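## Task

Put the cartridge marked by a broad blue stripe into the sealant gun. Seat it all the way forward in the cup of the gun's front ring, with its nozzle sticking out through that ring. The plunger rod only retracts while you hold the little thumb plate on the rod, located just behind the handle, pushed toward the front of the gun. The loaded gun must end up resting on the table itself, not leaning on any other object. Then state that you are done.

## Robot and tools

ROBOT. Two arms, left_arm and right_arm, each a six-joint arm with a two-finger parallel gripper and a wrist camera. Scene frame: origin at table-top height, halfway between the nominal arm bases; +x points out over the table, +z up, left_arm sits on the +y side (arm names do not match image left/right). Calibrated bases: left_arm at (-0.034, +0.318, +0.010) m, right_arm at (-0.046, -0.330, +0.043) m, both nearly unrotated. All positions, orientations and targets in calls and results use this scene frame. A gripper's fingers extend along its own +z axis and separate along its y axis; end_effector_position is the spot between the pads, roughly 1 cm short of the fingertips.

ROW FORMAT. Every arm command is one row of 16 numbers covering both arms, always all 16 even if one arm is idle: left_arm x, y, z (metres), qw, qx, qy, qz (unit quaternion, w first), opening; then the same eight for right_arm. x, y, z and the quaternion are an absolute pose in the scene frame, not an offset. Opening runs from -1 (closed) to +1 (fully open, 0.094 m). To keep an arm still, resend its exact pose and opening from the last result at each call; a 0 in the opening slot is a real command, not 'unchanged'. To keep an orientation, repeat the same quaternion rather than copying the slightly drifted reported one.

TOOLS.
execute_actions(actions, cameras): actions is a list of actions; each action is a list of up to 15 rows, one row per control step of 1/30 s, and a short action repeats its last row until 15 steps (0.5 s) have passed. An empty list just reports state and images. A target more than 0.6 m from the gripper's current position along any of its axes gets the action refused for both arms; if the first action is malformed or fails that check, nothing runs.
move(target, speed, blend, opening_speed, blocking, cameras): straight-line path for each gripper to an absolute target row, or through a list of up to 15 rows, all within 10 s. speed: m/s, 0.002 to 0.5, default 0.25 (rotation capped at twice that in rad/s); one value or one per target. blend: corner rounding radius in metres per waypoint, default 0 (stop at each). opening_speed: rate of finger command change on the -1..+1 scale per second, minimum 0.2; use a slow value to grip fragile items. blocking=false returns after about 0.5 s while the move continues; a new move takes over from the running one. Paths do not avoid obstacles or the other arm, and grippers lag or overshoot more at high speed and with an outstretched arm. Steer paths around an arm's own base, since passing close can flip its shoulder posture.
wait(seconds): 0 to 10, lets the scene run with current commands. stop(): brakes a running move. zoom_image(camera, region): region [x0, y0, x1, y1] in pixels, at most 504 by 504, of a camera in the latest images. read_manual(section): only "licences". finished_scene(scene): scene number 1 or 2; ends that scene irreversibly.

CONTROLLER. Each step the command is clipped to within 100 mm and 20 degrees of the measured pose; 'Hand target' in the result shows where each arm was actually sent, so issue the remainder next. Friction and gravity can leave a gripper a centimetre or more off target with no contact. Reported poses may be off by a few centimetres at long reach.

RESULTS. Each gives pose, joint positions, velocities ('within noise' means still), torques (signed toward larger joint angle; joints 1 to 3 wrap at ±28 N m; offsets and noise present), 'Tool commands', grip_measured (same scale as opening; reads slightly wide when empty, and up to about 0.064 narrower than a hard part when squeezing), and grip_effort_nm (motor effort, negative closing; not a pad force, keeps a residue at rest). move adds a 'move:' line: done, off_target, moving, held or fault, plus limits=paced (command clipped) or limits=held (steps withheld). Done/off_target say nothing about contact. Grip force is about 50 to 64 N per pad; release by commanding an opening well above grip_measured.

CAMERAS: cam_head_left, cam_head_right, cam_high, cam_low, cam_left_wrist, cam_right_wrist, all 896x504; cameras=[] skips images, null or ["all"] gives all.

HEAT. Holding loads, stretched poses or pushing against unreachable targets heats motors; MOTOR HOT appears at 75 °C, at 90 °C the arm folds and goes idle, at 100 °C it collapses.

AVOID. Dropping parts, releasing things that are still moving, fast impacts, strong presses, arm-to-arm collisions (the clearance check does not guard gripper against gripper), and anything leaving the table. Occasional external tugs on held parts or shoves on loose ones can occur. For the task, one gripper can keep the thumb plate pushed forward while the other draws the rod back, then insert the correct cartridge nozzle-first into the front cup, and set the gun flat on the table.

Each tool is called after "Request:" in YAML: its name, and indented under it one key for each argument.

## Session

Request:
execute_actions:
  actions: []

Scene clock: 0.00 s.
left_arm: end_effector_position=(+0.3639, +0.3249, +0.1103) grip_measured=+1.000 grip_effort_nm=n/a end_effector_quat_wxyz=(+0.579, -0.034, +0.811, +0.070) | right_arm: end_effector_position=(+0.3473, -0.3025, +0.1341) grip_measured=+1.000 grip_effort_nm=n/a end_effector_quat_wxyz=(+0.598, -0.035, +0.800, -0.002)
Joint positions: left_arm=[-0.091 1.552 0.382 0.835 -0.242 -0.005 0.094] | right_arm=[0.099 1.621 0.317 1.016 0.044 -0.034 0.094]
Joint velocities: within noise
Joint torques (N m): no reading
Heat: left arm: 45 °C; right arm: 46 °C.
Hand target: left_arm +0.3683, +0.3248, +0.1223; +0.594, -0.038, +0.801, +0.068 | right_arm +0.3493, -0.3024, +0.1394; +0.604, -0.034, +0.796, -0.002
Tool commands: left_gripper/opening=+1.0 right_gripper/opening=+1.0

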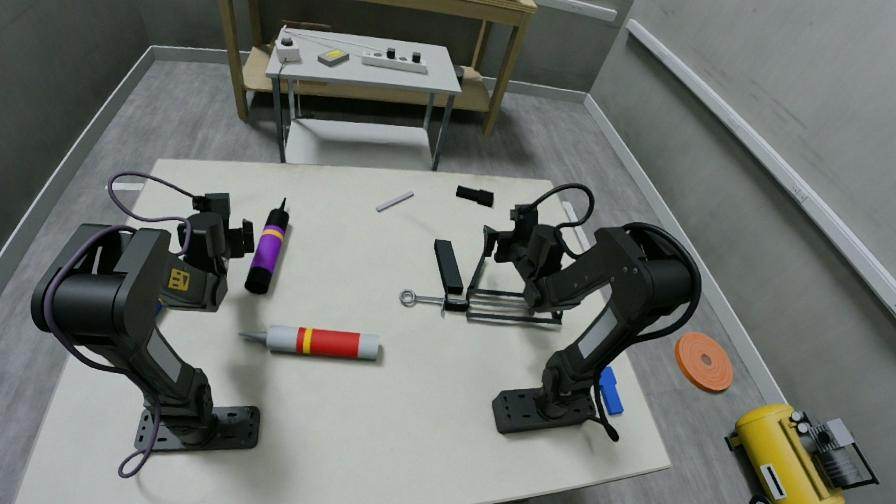

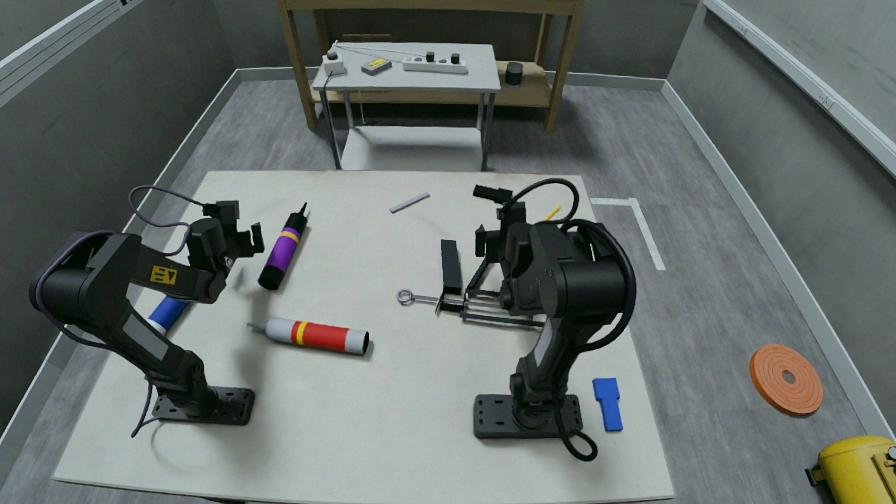

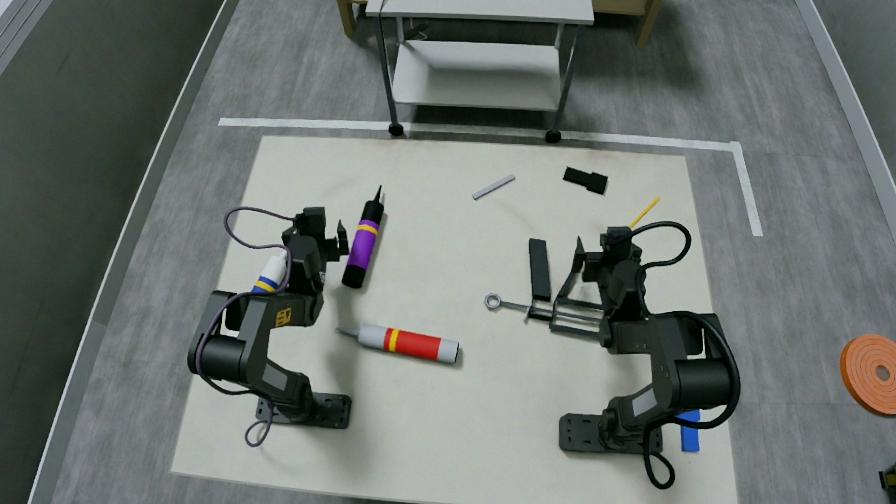

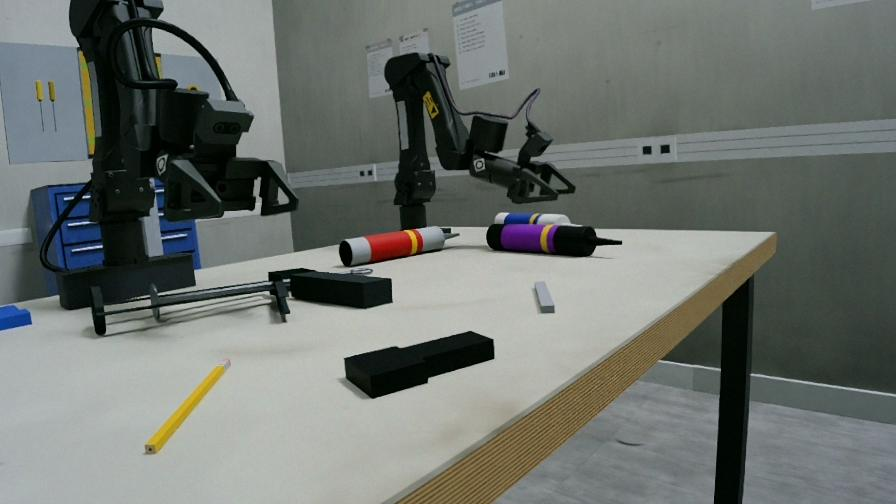

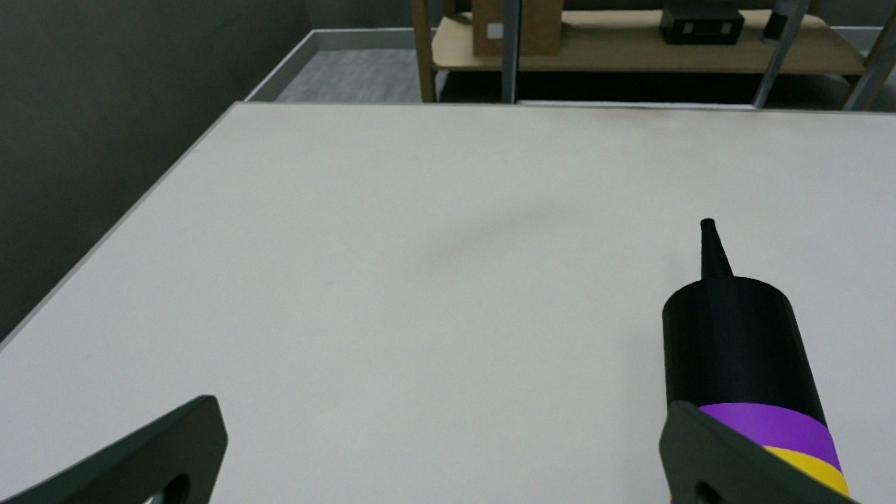

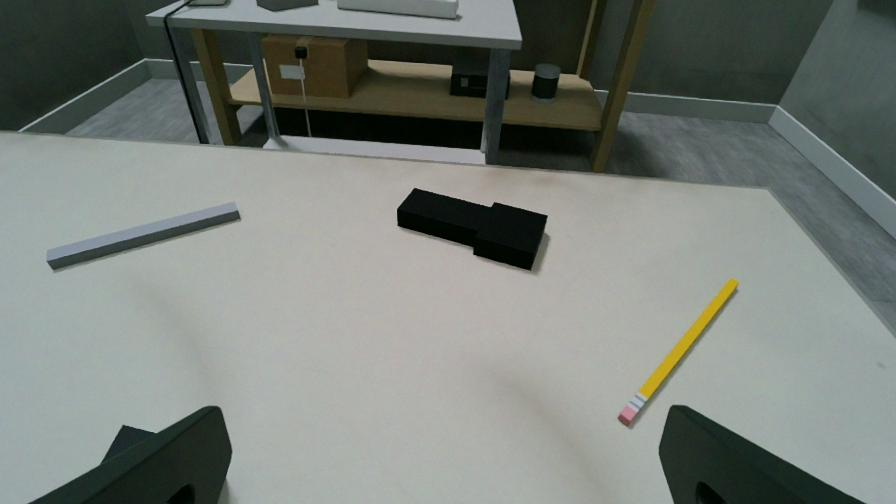

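Request:
zoom_image:
  camera: "cam_high"
  region: [460, 130, 760, 400]

Request:
zoom_image:
  camera: "cam_high"
  region: [180, 150, 480, 420]

Request:
zoom_image:
  camera: "cam_low"
  region: [0, 180, 400, 460]

Request:
zoom_image:
  camera: "cam_low"
  region: [320, 180, 640, 300]

Scaled by 1.680 from the camera's 896x504 image, which has a finer 1280x720 frame.

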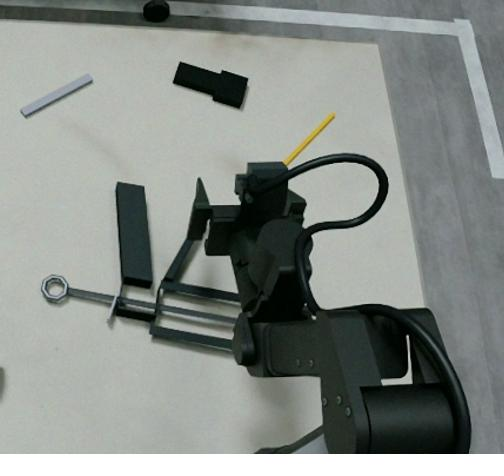

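Scaled by 1.680 from the camera's 896x504 image, which has a finer 1280x720 frame.

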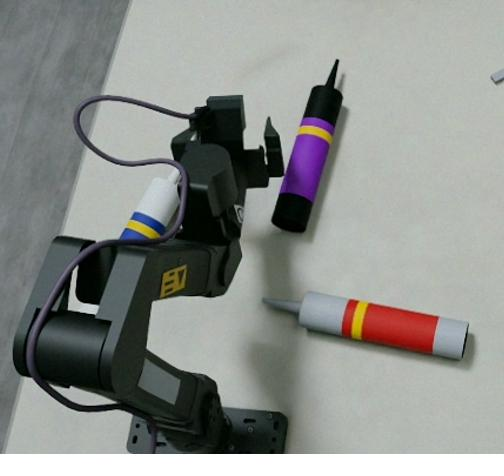

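Scaled by 1.260 from the camera's 896x504 image, which has a finer 1280x720 frame.

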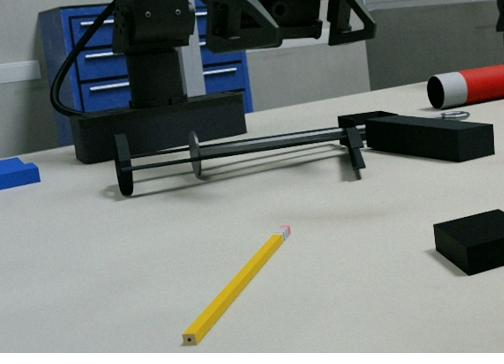

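Scaled by 1.575 from the camera's 896x504 image, which has a finer 1280x720 frame.

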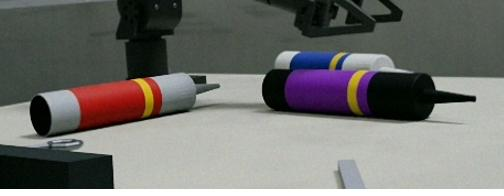

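Request:
move:
  target: [0.40, 0.12, 0.32, 0.3827, 0, 0.9239, 0, 1, 0.42, -0.05, 0.36, 0.3827, 0, 0.9239, 0, 1]

Scene clock: 38.90 s.
left_arm: end_effector_position=(+0.4029, +0.1222, +0.3186) grip_measured=+1.000 grip_effort_nm=0.012 end_effector_quat_wxyz=(+0.391, +0.004, +0.921, +0.004) | right_arm: end_effector_position=(+0.4229, -0.0468, +0.3631) grip_measured=+1.000 grip_effort_nm=0.027 end_effector_quat_wxyz=(+0.421, -0.014, +0.907, +0.020)
Joint positions: left_arm=[-0.568 1.86 2.09 -1.086 -0.403 -0.41 0.094] | right_arm=[0.7 2.317 2.834 -1.322 0.464 0.468 0.094]
Joint velocities: within noise
Joint torques (N m): left_arm=[0.08 -7.1 9.35 0.86 -0.13 -0.11] | right_arm=[-0.1 -10.54 7.77 1.02 0.25 0.12]
Heat: left arm: 51 °C; right arm: 50 °C.
Hand target: left_arm +0.4024, +0.1216, +0.3191; +0.384, -0.001, +0.923, +0.003 | right_arm +0.4221, -0.0502, +0.3583; +0.415, -0.008, +0.910, +0.012
Off the commanded pose: left_arm 0.004 m, 1 deg | right_arm 0.005 m, 6 deg.
elbow stopped short (right arm): the move would have taken joint 3 (elbow) straighter than the controller allows.
move: off_target (right_arm)
camera_calibration:
cam_left_wrist: T_world_to_cam=[[0.00873337, -0.999924, -0.00868703, 0.120171], [-0.95065, -0.00560796, -0.310214, 0.517551], [0.310142, 0.0109675, -0.950627, 0.265173], [0, 0, 0, 1]] pos_world=[0.40872, 0.120156, 0.413676]
cam_right_wrist: T_world_to_cam=[[0.0245506, -0.999312, -0.0277996, -0.0466766], [-0.899505, -0.00994744, -0.436797, 0.578655], [0.43622, 0.0357295, -0.899131, 0.226218], [0, 0, 0, 1]] pos_world=[0.422969, -0.048971, 0.454857]

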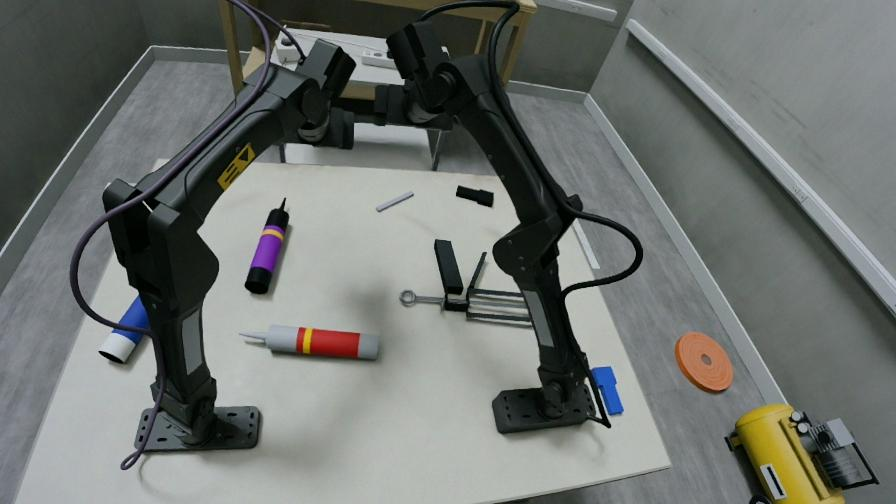

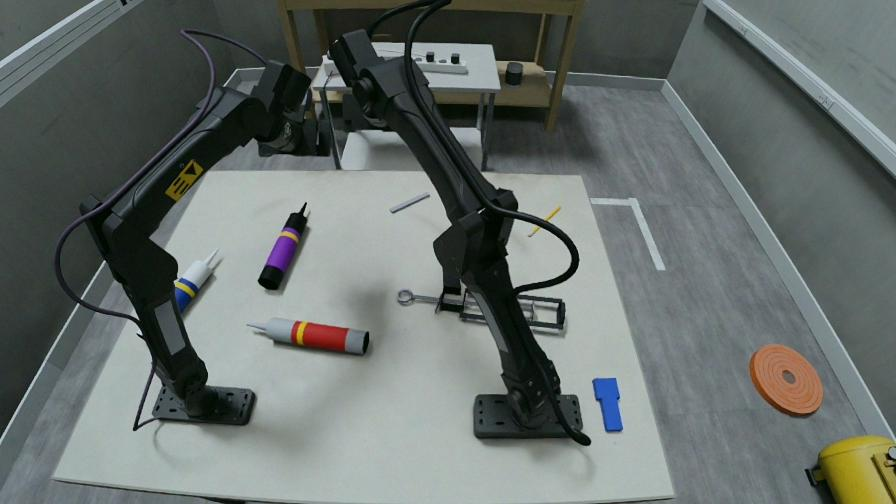

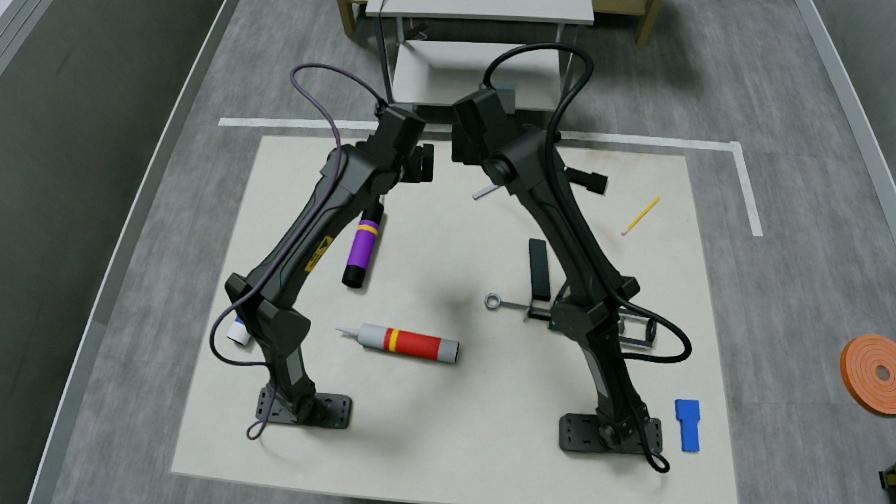

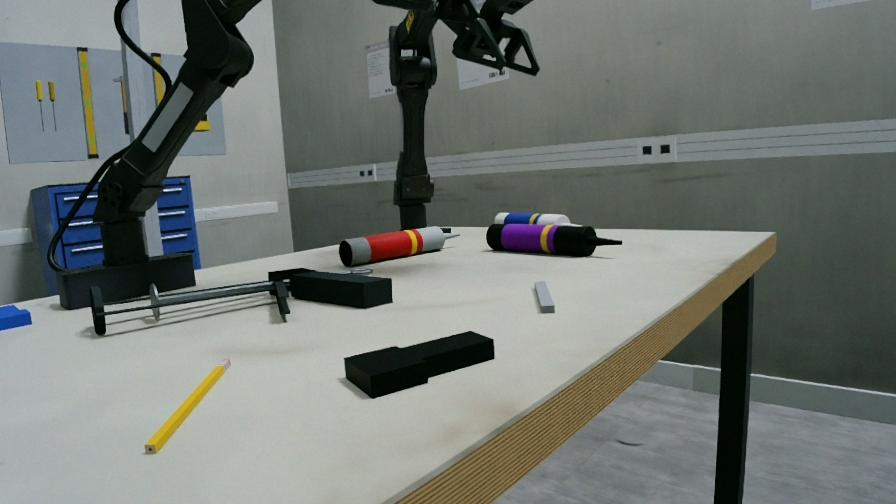

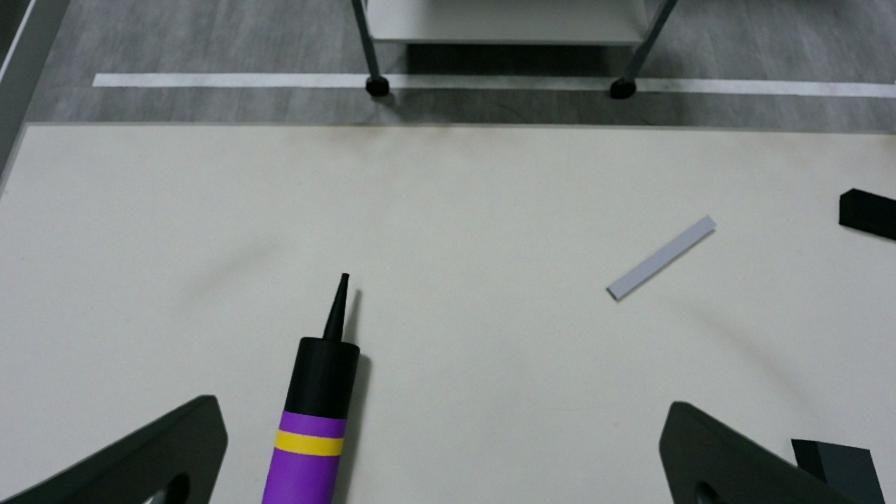

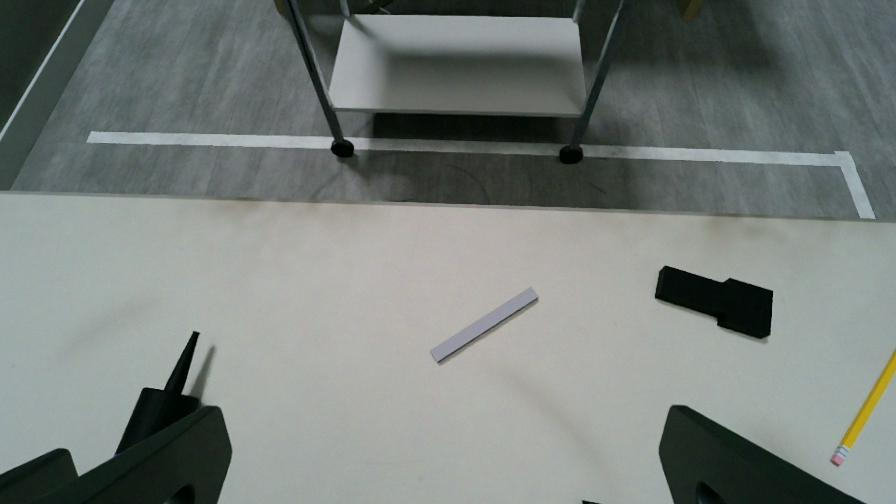

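Request:
move:
  target: [0.40, 0.12, 0.32, 0.3827, 0, 0.9239, 0, 1, 0.40, -0.55, 0.3, 0.3827, 0, 0.9239, 0, 1]

Request:
move:
  target: [0.20, -0.18, 0.32, 0, 0, 1, 0, 1, 0.40, -0.55, 0.3, 0.3827, 0, 0.9239, 0, 1]

Scene clock: 70.53 s.
left_arm: end_effector_position=(+0.4029, +0.1222, +0.3186) grip_measured=+1.000 grip_effort_nm=0.007 end_effector_quat_wxyz=(+0.391, +0.001, +0.921, +0.003) | right_arm: end_effector_position=(+0.3973, -0.5552, +0.2974) grip_measured=+1.000 grip_effort_nm=0.022 end_effector_quat_wxyz=(+0.384, +0.016, +0.923, -0.003)
Joint positions: left_arm=[-0.568 1.86 2.09 -1.086 -0.403 -0.415 0.094] | right_arm=[-0.602 1.871 1.885 -0.89 -0.405 -0.431 0.094]
Joint velocities: within noise
Joint torques (N m): left_arm=[-0.39 -7.43 8.99 0.83 -0.08 -0.14] | right_arm=[0.36 -8.58 9.62 0.95 -0.36 -0.18]
Heat: left arm: 44 °C; right arm: 46 °C.
Hand target: left_arm +0.4001, +0.1200, +0.3201; +0.384, +0.000, +0.923, -0.001 | right_arm +0.3993, -0.5497, +0.3001; +0.383, +0.005, +0.924, +0.007
Off the commanded pose: left_arm 0.004 m, 1 deg | right_arm 0.006 m, 2 deg.
move: done
camera_calibration:
cam_left_wrist: T_world_to_cam=[[0.0119308, -0.999914, -0.00537751, 0.117827], [-0.950619, -0.00967432, -0.31021, 0.518034], [0.310132, 0.00881302, -0.950653, 0.265448], [0, 0, 0, 1]] pos_world=[0.408724, 0.120489, 0.413682]
cam_right_wrist: T_world_to_cam=[[-0.0487579, -0.998765, -0.00955002, -0.531905], [-0.931153, 0.0489122, -0.361334, 0.544674], [0.361355, -0.00872537, -0.932388, 0.211475], [0, 0, 0, 1]] pos_world=[0.404822, -0.556044, 0.388906]

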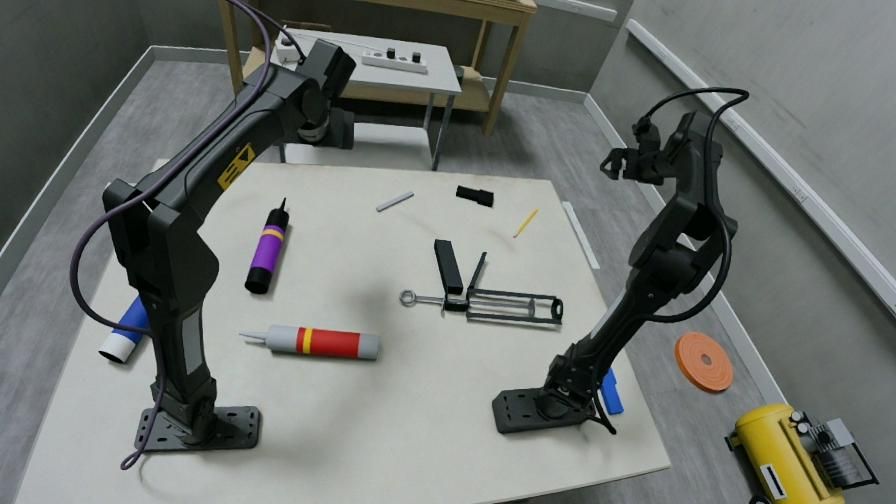

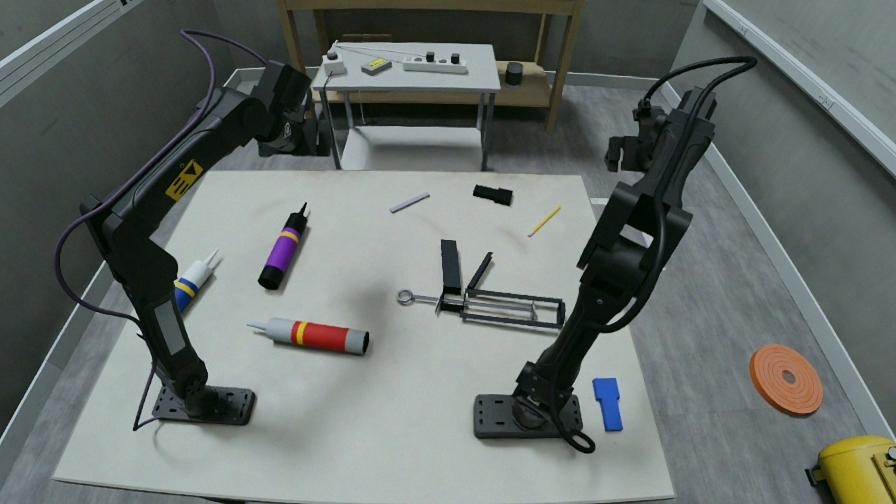

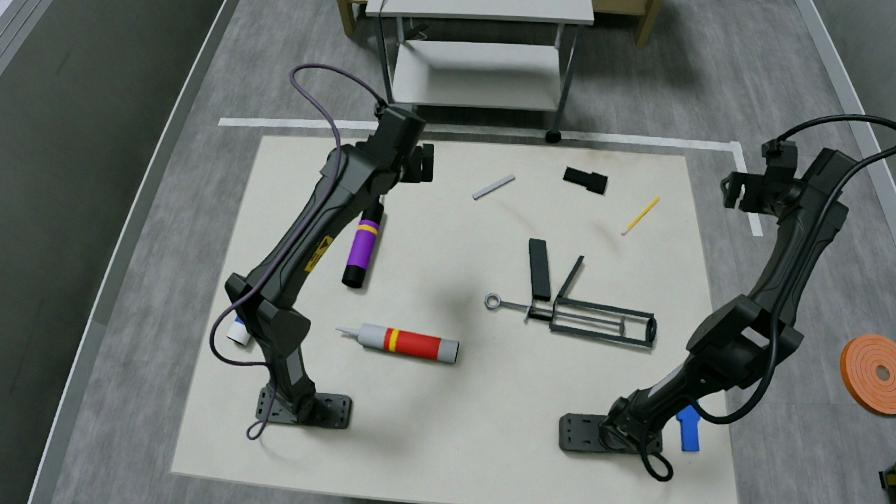

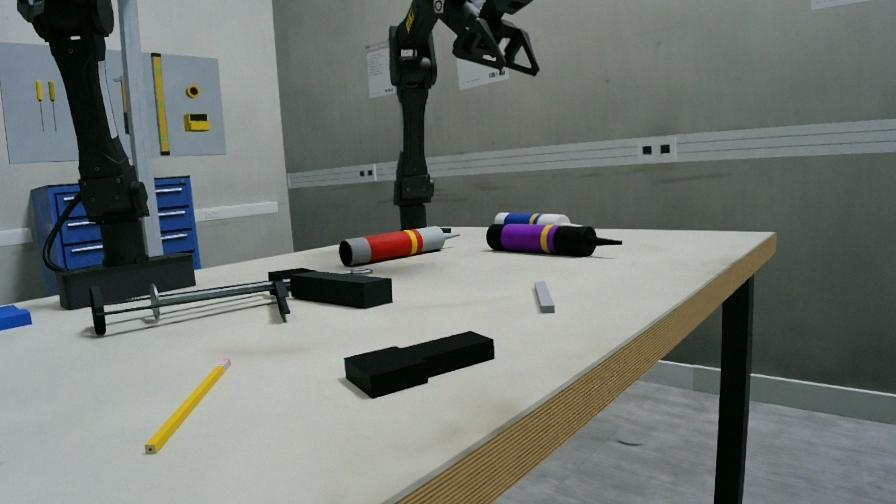

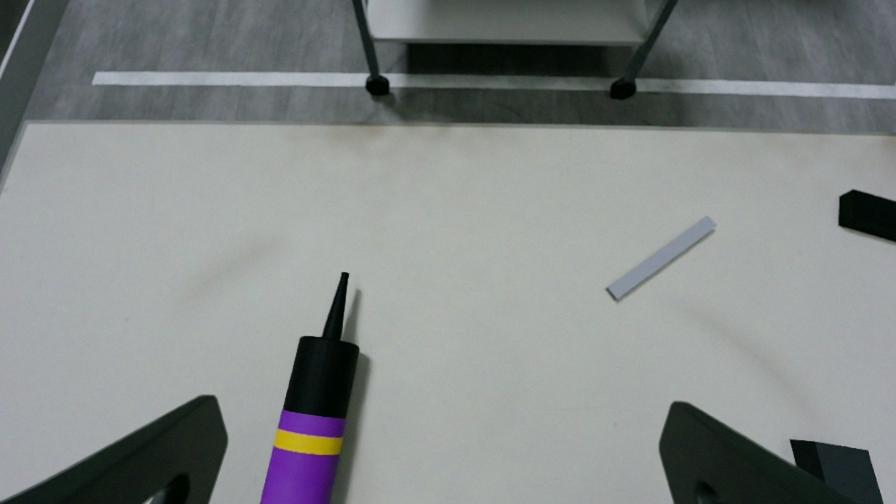

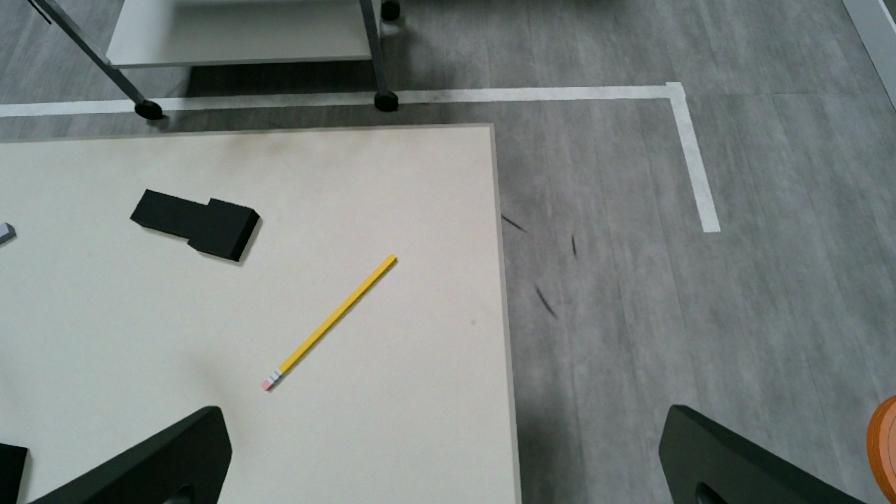

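Scene clock: 74.23 s.
left_arm: end_effector_position=(+0.1903, -0.1676, +0.3100) grip_measured=+1.000 grip_effort_nm=0.007 end_effector_quat_wxyz=(+0.173, +0.025, +0.940, -0.293) | right_arm: end_effector_position=(+0.3973, -0.5552, +0.2974) grip_measured=+1.000 grip_effort_nm=0.022 end_effector_quat_wxyz=(+0.384, +0.012, +0.923, -0.004)
Joint positions: left_arm=[-1.159 2.299 2.829 -1.409 -0.063 -1.085 0.094] | right_arm=[-0.602 1.871 1.885 -0.89 -0.405 -0.44 0.094]
Joint velocities: within noise
Joint torques (N m): left_arm=[0.53 -9.33 7.77 1.68 0.1 -0.13] | right_arm=[0.73 -8.88 9.02 1.06 -0.25 -0.18]
Heat: left arm: 45 °C; right arm: 46 °C.
Hand target: left_arm +0.1976, -0.1798, +0.3198; +0.182, +0.018, +0.928, -0.324 | right_arm +0.3999, -0.5500, +0.3000; +0.383, +0.000, +0.924, +0.000
Off the commanded pose: left_arm 0.019 m, 40 deg; orientation clipped | right_arm 0.006 m, 1 deg.
elbow stopped short (left arm): the move would have taken joint 3 (elbow) straighter than the controller allows.
move: off_target (left_arm); limits=paced
camera_calibration:
cam_left_wrist: T_world_to_cam=[[-0.13694, -0.831068, 0.539049, -0.281554], [-0.97686, 0.203552, 0.0656621, 0.234625], [-0.164294, -0.517584, -0.839711, 0.293341], [0, 0, 0, 1]] pos_world=[0.238834, -0.12992, 0.382687]
cam_right_wrist: T_world_to_cam=[[-0.0422706, -0.999102, -0.00303057, -0.536608], [-0.931501, 0.040507, -0.361476, 0.540188], [0.361274, -0.0124568, -0.932376, 0.209432], [0, 0, 0, 1]] pos_world=[0.404841, -0.555398, 0.388908]

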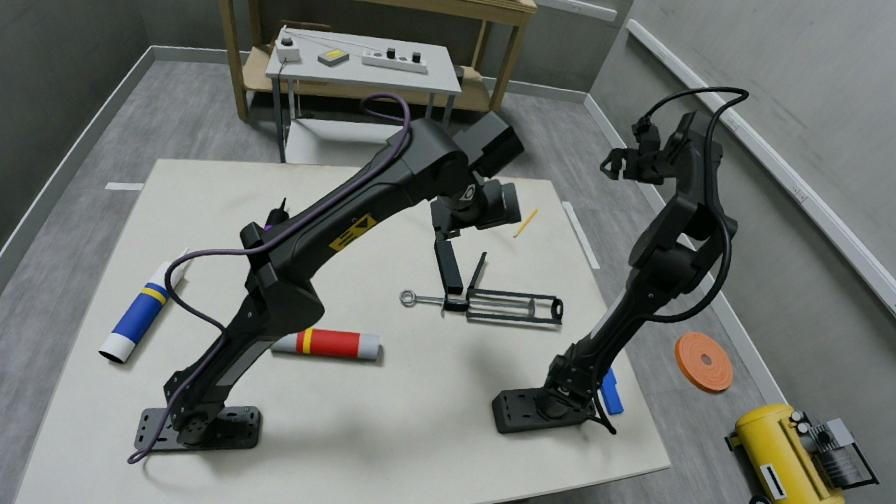

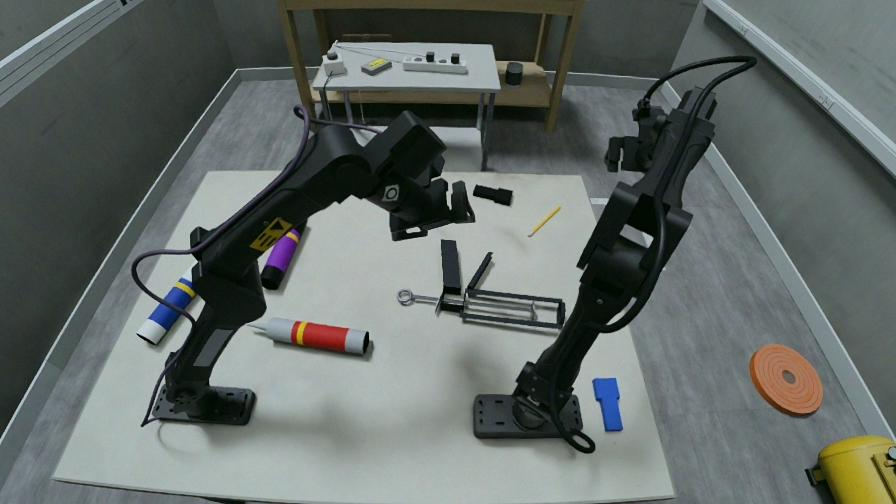

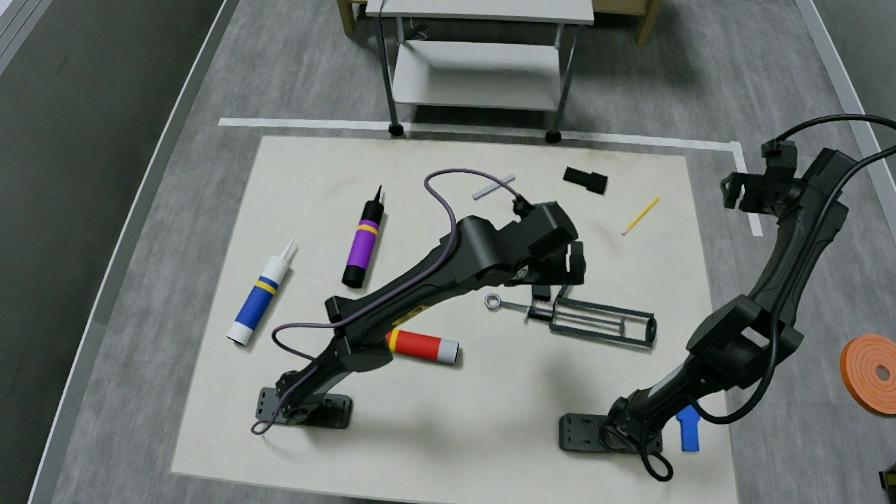

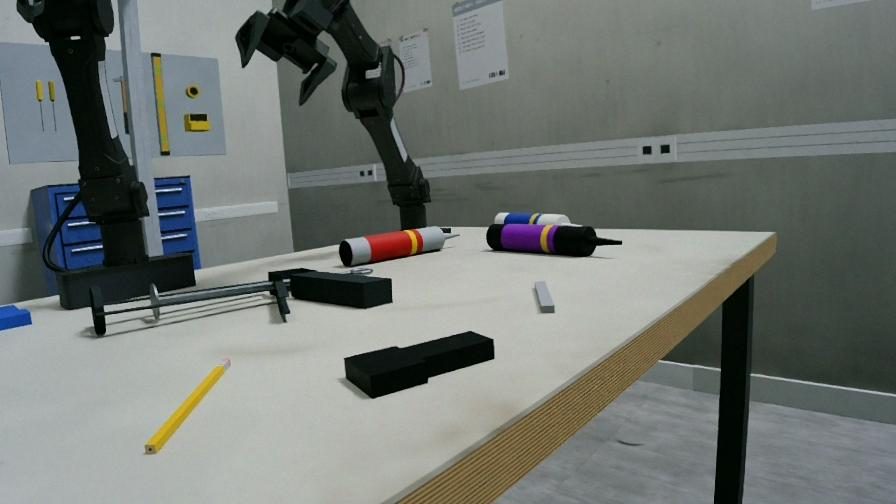

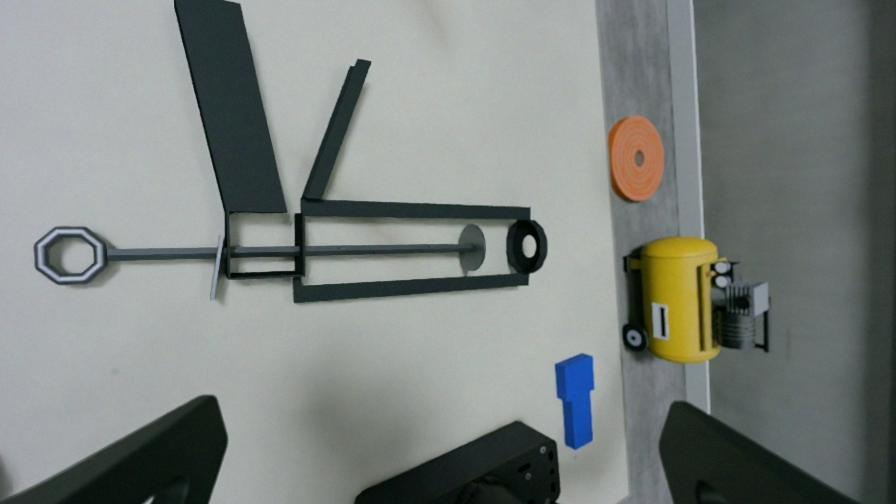

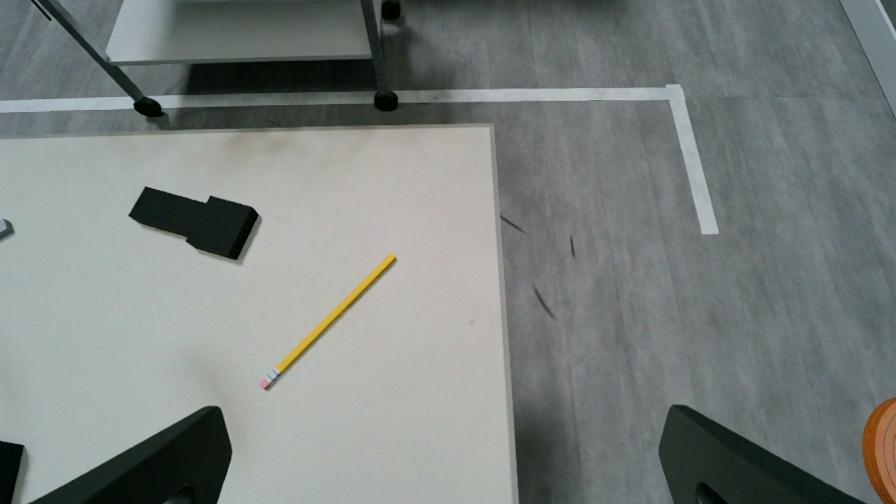

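Excellent view. Zoom.

Request:
zoom_image:
  camera: "cam_left_wrist"
  region: [20, 170, 320, 320]

Request:
zoom_image:
  camera: "cam_left_wrist"
  region: [280, 170, 580, 320]

Request:
zoom_image:
  camera: "cam_low"
  region: [60, 230, 400, 350]

Scaled by 1.680 from the camera's 896x504 image, which has a finer 1280x720 frame.

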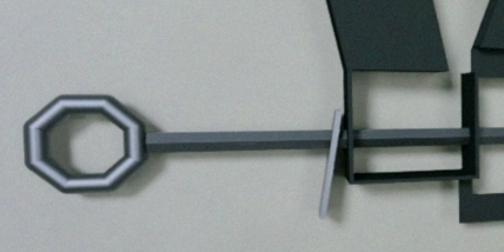

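Scaled by 1.680 from the camera's 896x504 image, which has a finer 1280x720 frame.

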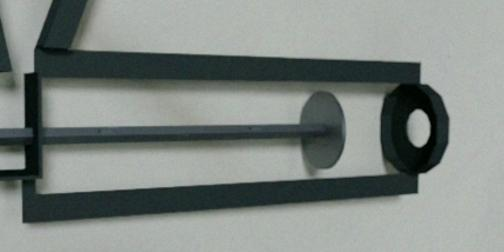

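Scaled by 1.482 from the camera's 896x504 image, which has a finer 1280x720 frame.

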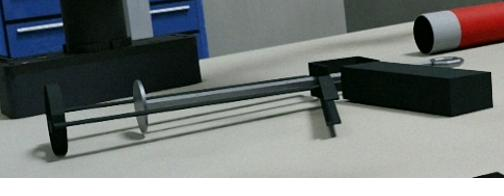

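Request:
move:
  target: [0.30, 0.20, 0.30, 0.1736, 0, 0.9848, 0, 1, 0.40, -0.45, 0.3, 0.3827, 0, 0.9239, 0, 0.6]
  cameras: []

Request:
move:
  target: [0.30, 0.20, 0.30, 0.1736, 0, 0.9848, 0, 1, 0.27, -0.22, 0.24, 0, -0.0175, 0.9998, 0, 0.6]

Scene clock: 219.07 s.
left_arm: end_effector_position=(+0.3133, +0.1915, +0.2903) grip_measured=+1.000 grip_effort_nm=0.012 end_effector_quat_wxyz=(+0.179, -0.007, +0.984, -0.018) | right_arm: end_effector_position=(+0.3984, -0.4522, +0.2862) grip_measured=+0.602 grip_effort_nm=-0.100 end_effector_quat_wxyz=(+0.360, -0.002, +0.933, +0.007)
Joint positions: left_arm=[-0.402 1.773 2.102 -1.553 -0.109 -0.399 0.094] | right_arm=[-0.358 1.705 1.661 -0.83 -0.26 -0.281 0.075]
Joint velocities: within noise
Joint torques (N m): left_arm=[-0.27 -10.3 4.77 0.47 -0.24 0.19] | right_arm=[0.27 -10.89 5.89 1.71 -0.04 0.13]
Heat: left arm: 49 °C; right arm: 41 °C.
Hand target: left_arm +0.3005, +0.1990, +0.3008; +0.186, +0.000, +0.983, -0.011 | right_arm +0.3989, -0.4522, +0.3008; +0.382, +0.001, +0.924, -0.003
Off the commanded pose: left_arm 0.019 m, 2 deg | right_arm 0.014 m, 3 deg.
joint sent to its limit (left arm) — joint 4 (wrist pitch), lower limit. The joint targets still meet the commanded pose.
move: off_target (left_arm, right_arm)
No camera images: "cameras" was empty.

Scene clock: 222.00 s.
left_arm: end_effector_position=(+0.3136, +0.1923, +0.2904) grip_measured=+1.000 grip_effort_nm=0.012 end_effector_quat_wxyz=(+0.180, -0.007, +0.983, -0.016) | right_arm: end_effector_position=(+0.2711, -0.2190, +0.2409) grip_measured=+0.602 grip_effort_nm=-0.100 end_effector_quat_wxyz=(+0.029, -0.031, +0.999, +0.002)
Joint positions: left_arm=[-0.402 1.773 2.102 -1.553 -0.113 -0.399 0.094] | right_arm=[0.354 1.797 1.839 -1.555 0.015 0.277 0.075]
Joint velocities: within noise
Joint torques (N m): left_arm=[-0.68 -10.29 4.56 0.44 -0.3 0.17] | right_arm=[-0.16 -7.47 6.97 0.11 -0.07 0.13]
Heat: left arm: 47 °C; right arm: 41 °C.
Hand target: left_arm +0.3006, +0.1997, +0.2994; +0.185, +0.001, +0.983, -0.005 | right_arm +0.2696, -0.2188, +0.2422; +0.024, -0.023, +0.999, +0.004
Off the commanded pose: left_arm 0.018 m, 2 deg | right_arm 0.002 m, 4 deg.
joint sent to its limit (left arm) — joint 4 (wrist pitch), lower limit. The joint targets still meet the commanded pose.
joint sent to its limit (right arm) — joint 4 (wrist pitch), lower limit. The joint targets are off in orientation, not in position.
move: off_target (left_arm, right_arm)
camera_calibration:
cam_left_wrist: T_world_to_cam=[[0.0201415, -0.999328, 0.0306405, 0.175669], [-0.992019, -0.0161602, 0.125046, 0.312934], [-0.124467, -0.0329145, -0.991678, 0.421882], [0, 0, 0, 1]] pos_world=[0.359409, 0.194494, 0.373858]
cam_right_wrist: T_world_to_cam=[[0.0489043, -0.998769, 0.00830731, -0.233623], [-0.935448, -0.0428856, 0.350853, 0.199772], [-0.350065, -0.0249293, -0.936394, 0.397631], [0, 0, 0, 1]] pos_world=[0.337498, -0.214855, 0.30419]

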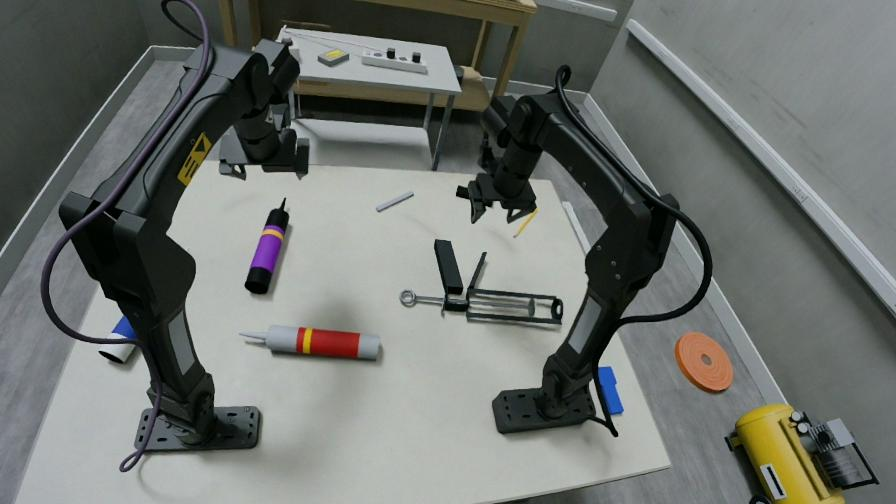

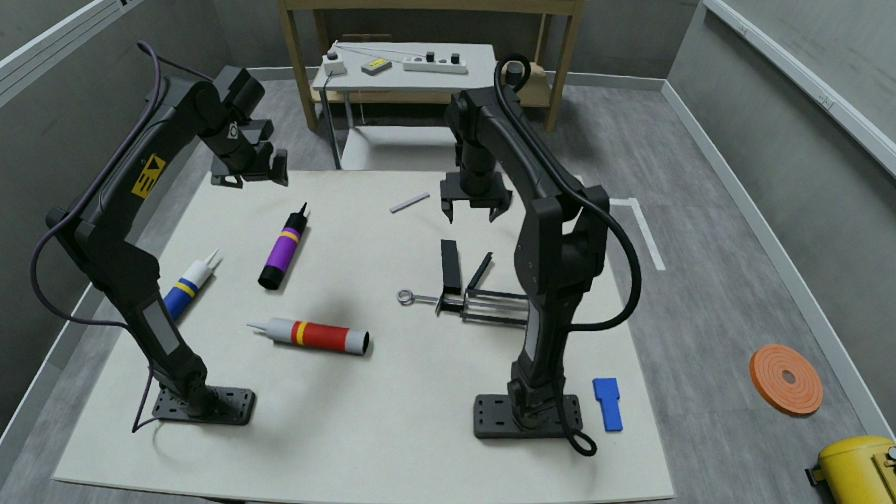

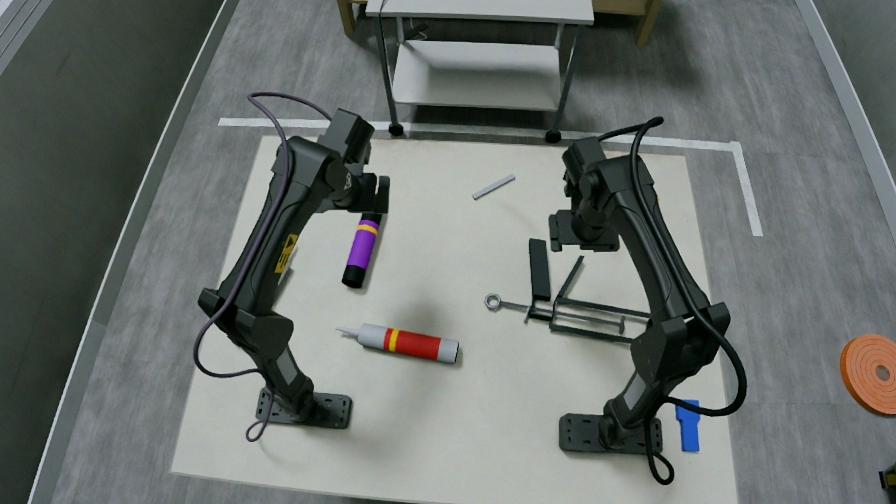

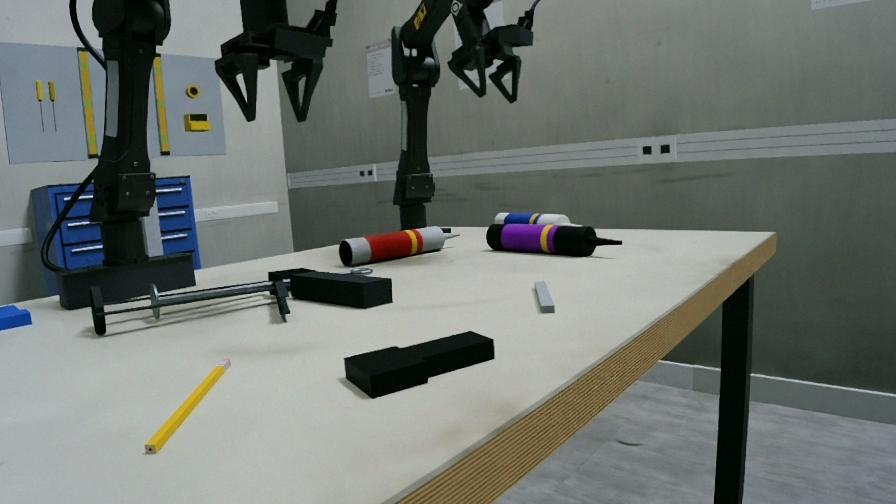

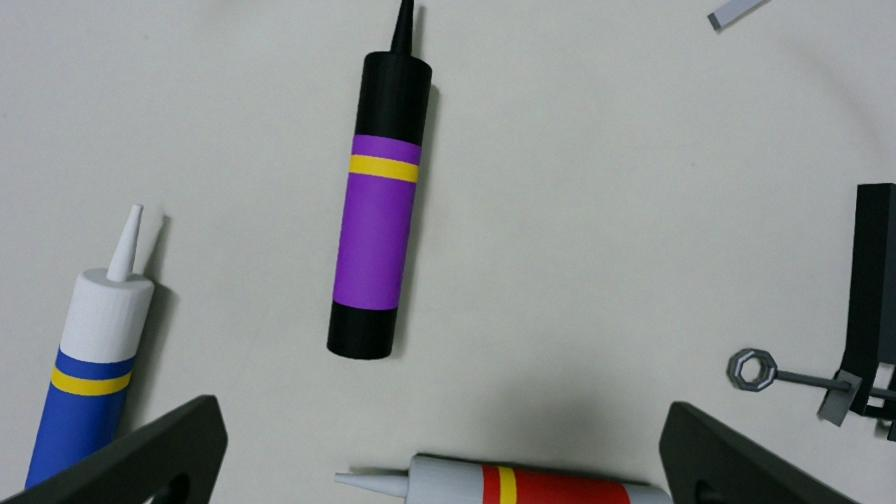

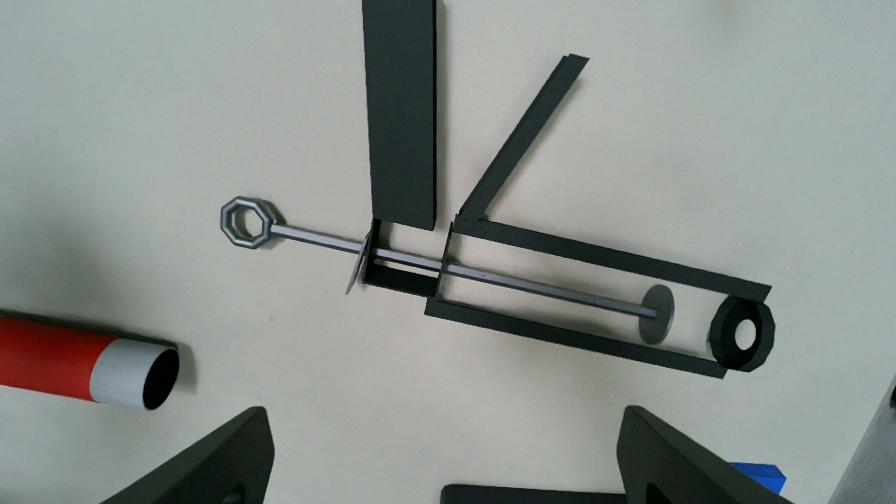

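Request:
zoom_image:
  camera: "cam_right_wrist"
  region: [200, 170, 500, 340]

Request:
zoom_image:
  camera: "cam_right_wrist"
  region: [580, 240, 800, 400]

Request:
zoom_image:
  camera: "cam_left_wrist"
  region: [700, 320, 896, 460]

Scaled by 1.680 from the camera's 896x504 image, which has a finer 1280x720 frame.

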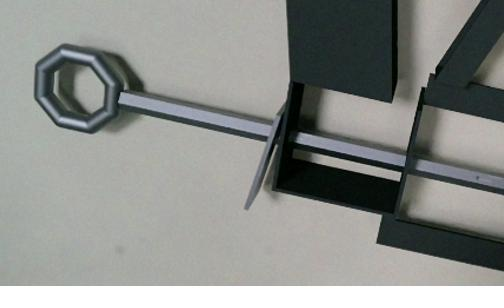

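Scaled by 2.291 from the camera's 896x504 image, which has a finer 1280x720 frame.

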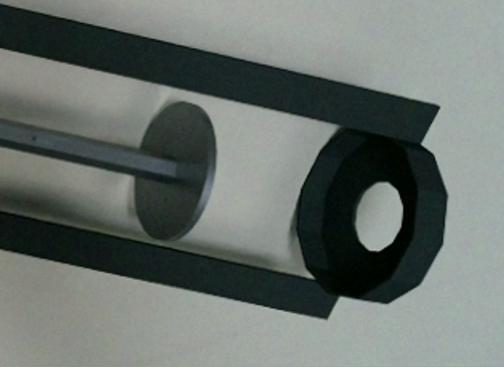

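Scaled by 2.571 from the camera's 896x504 image, which has a finer 1280x720 frame.

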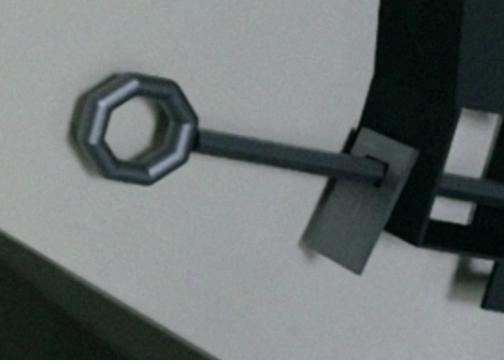

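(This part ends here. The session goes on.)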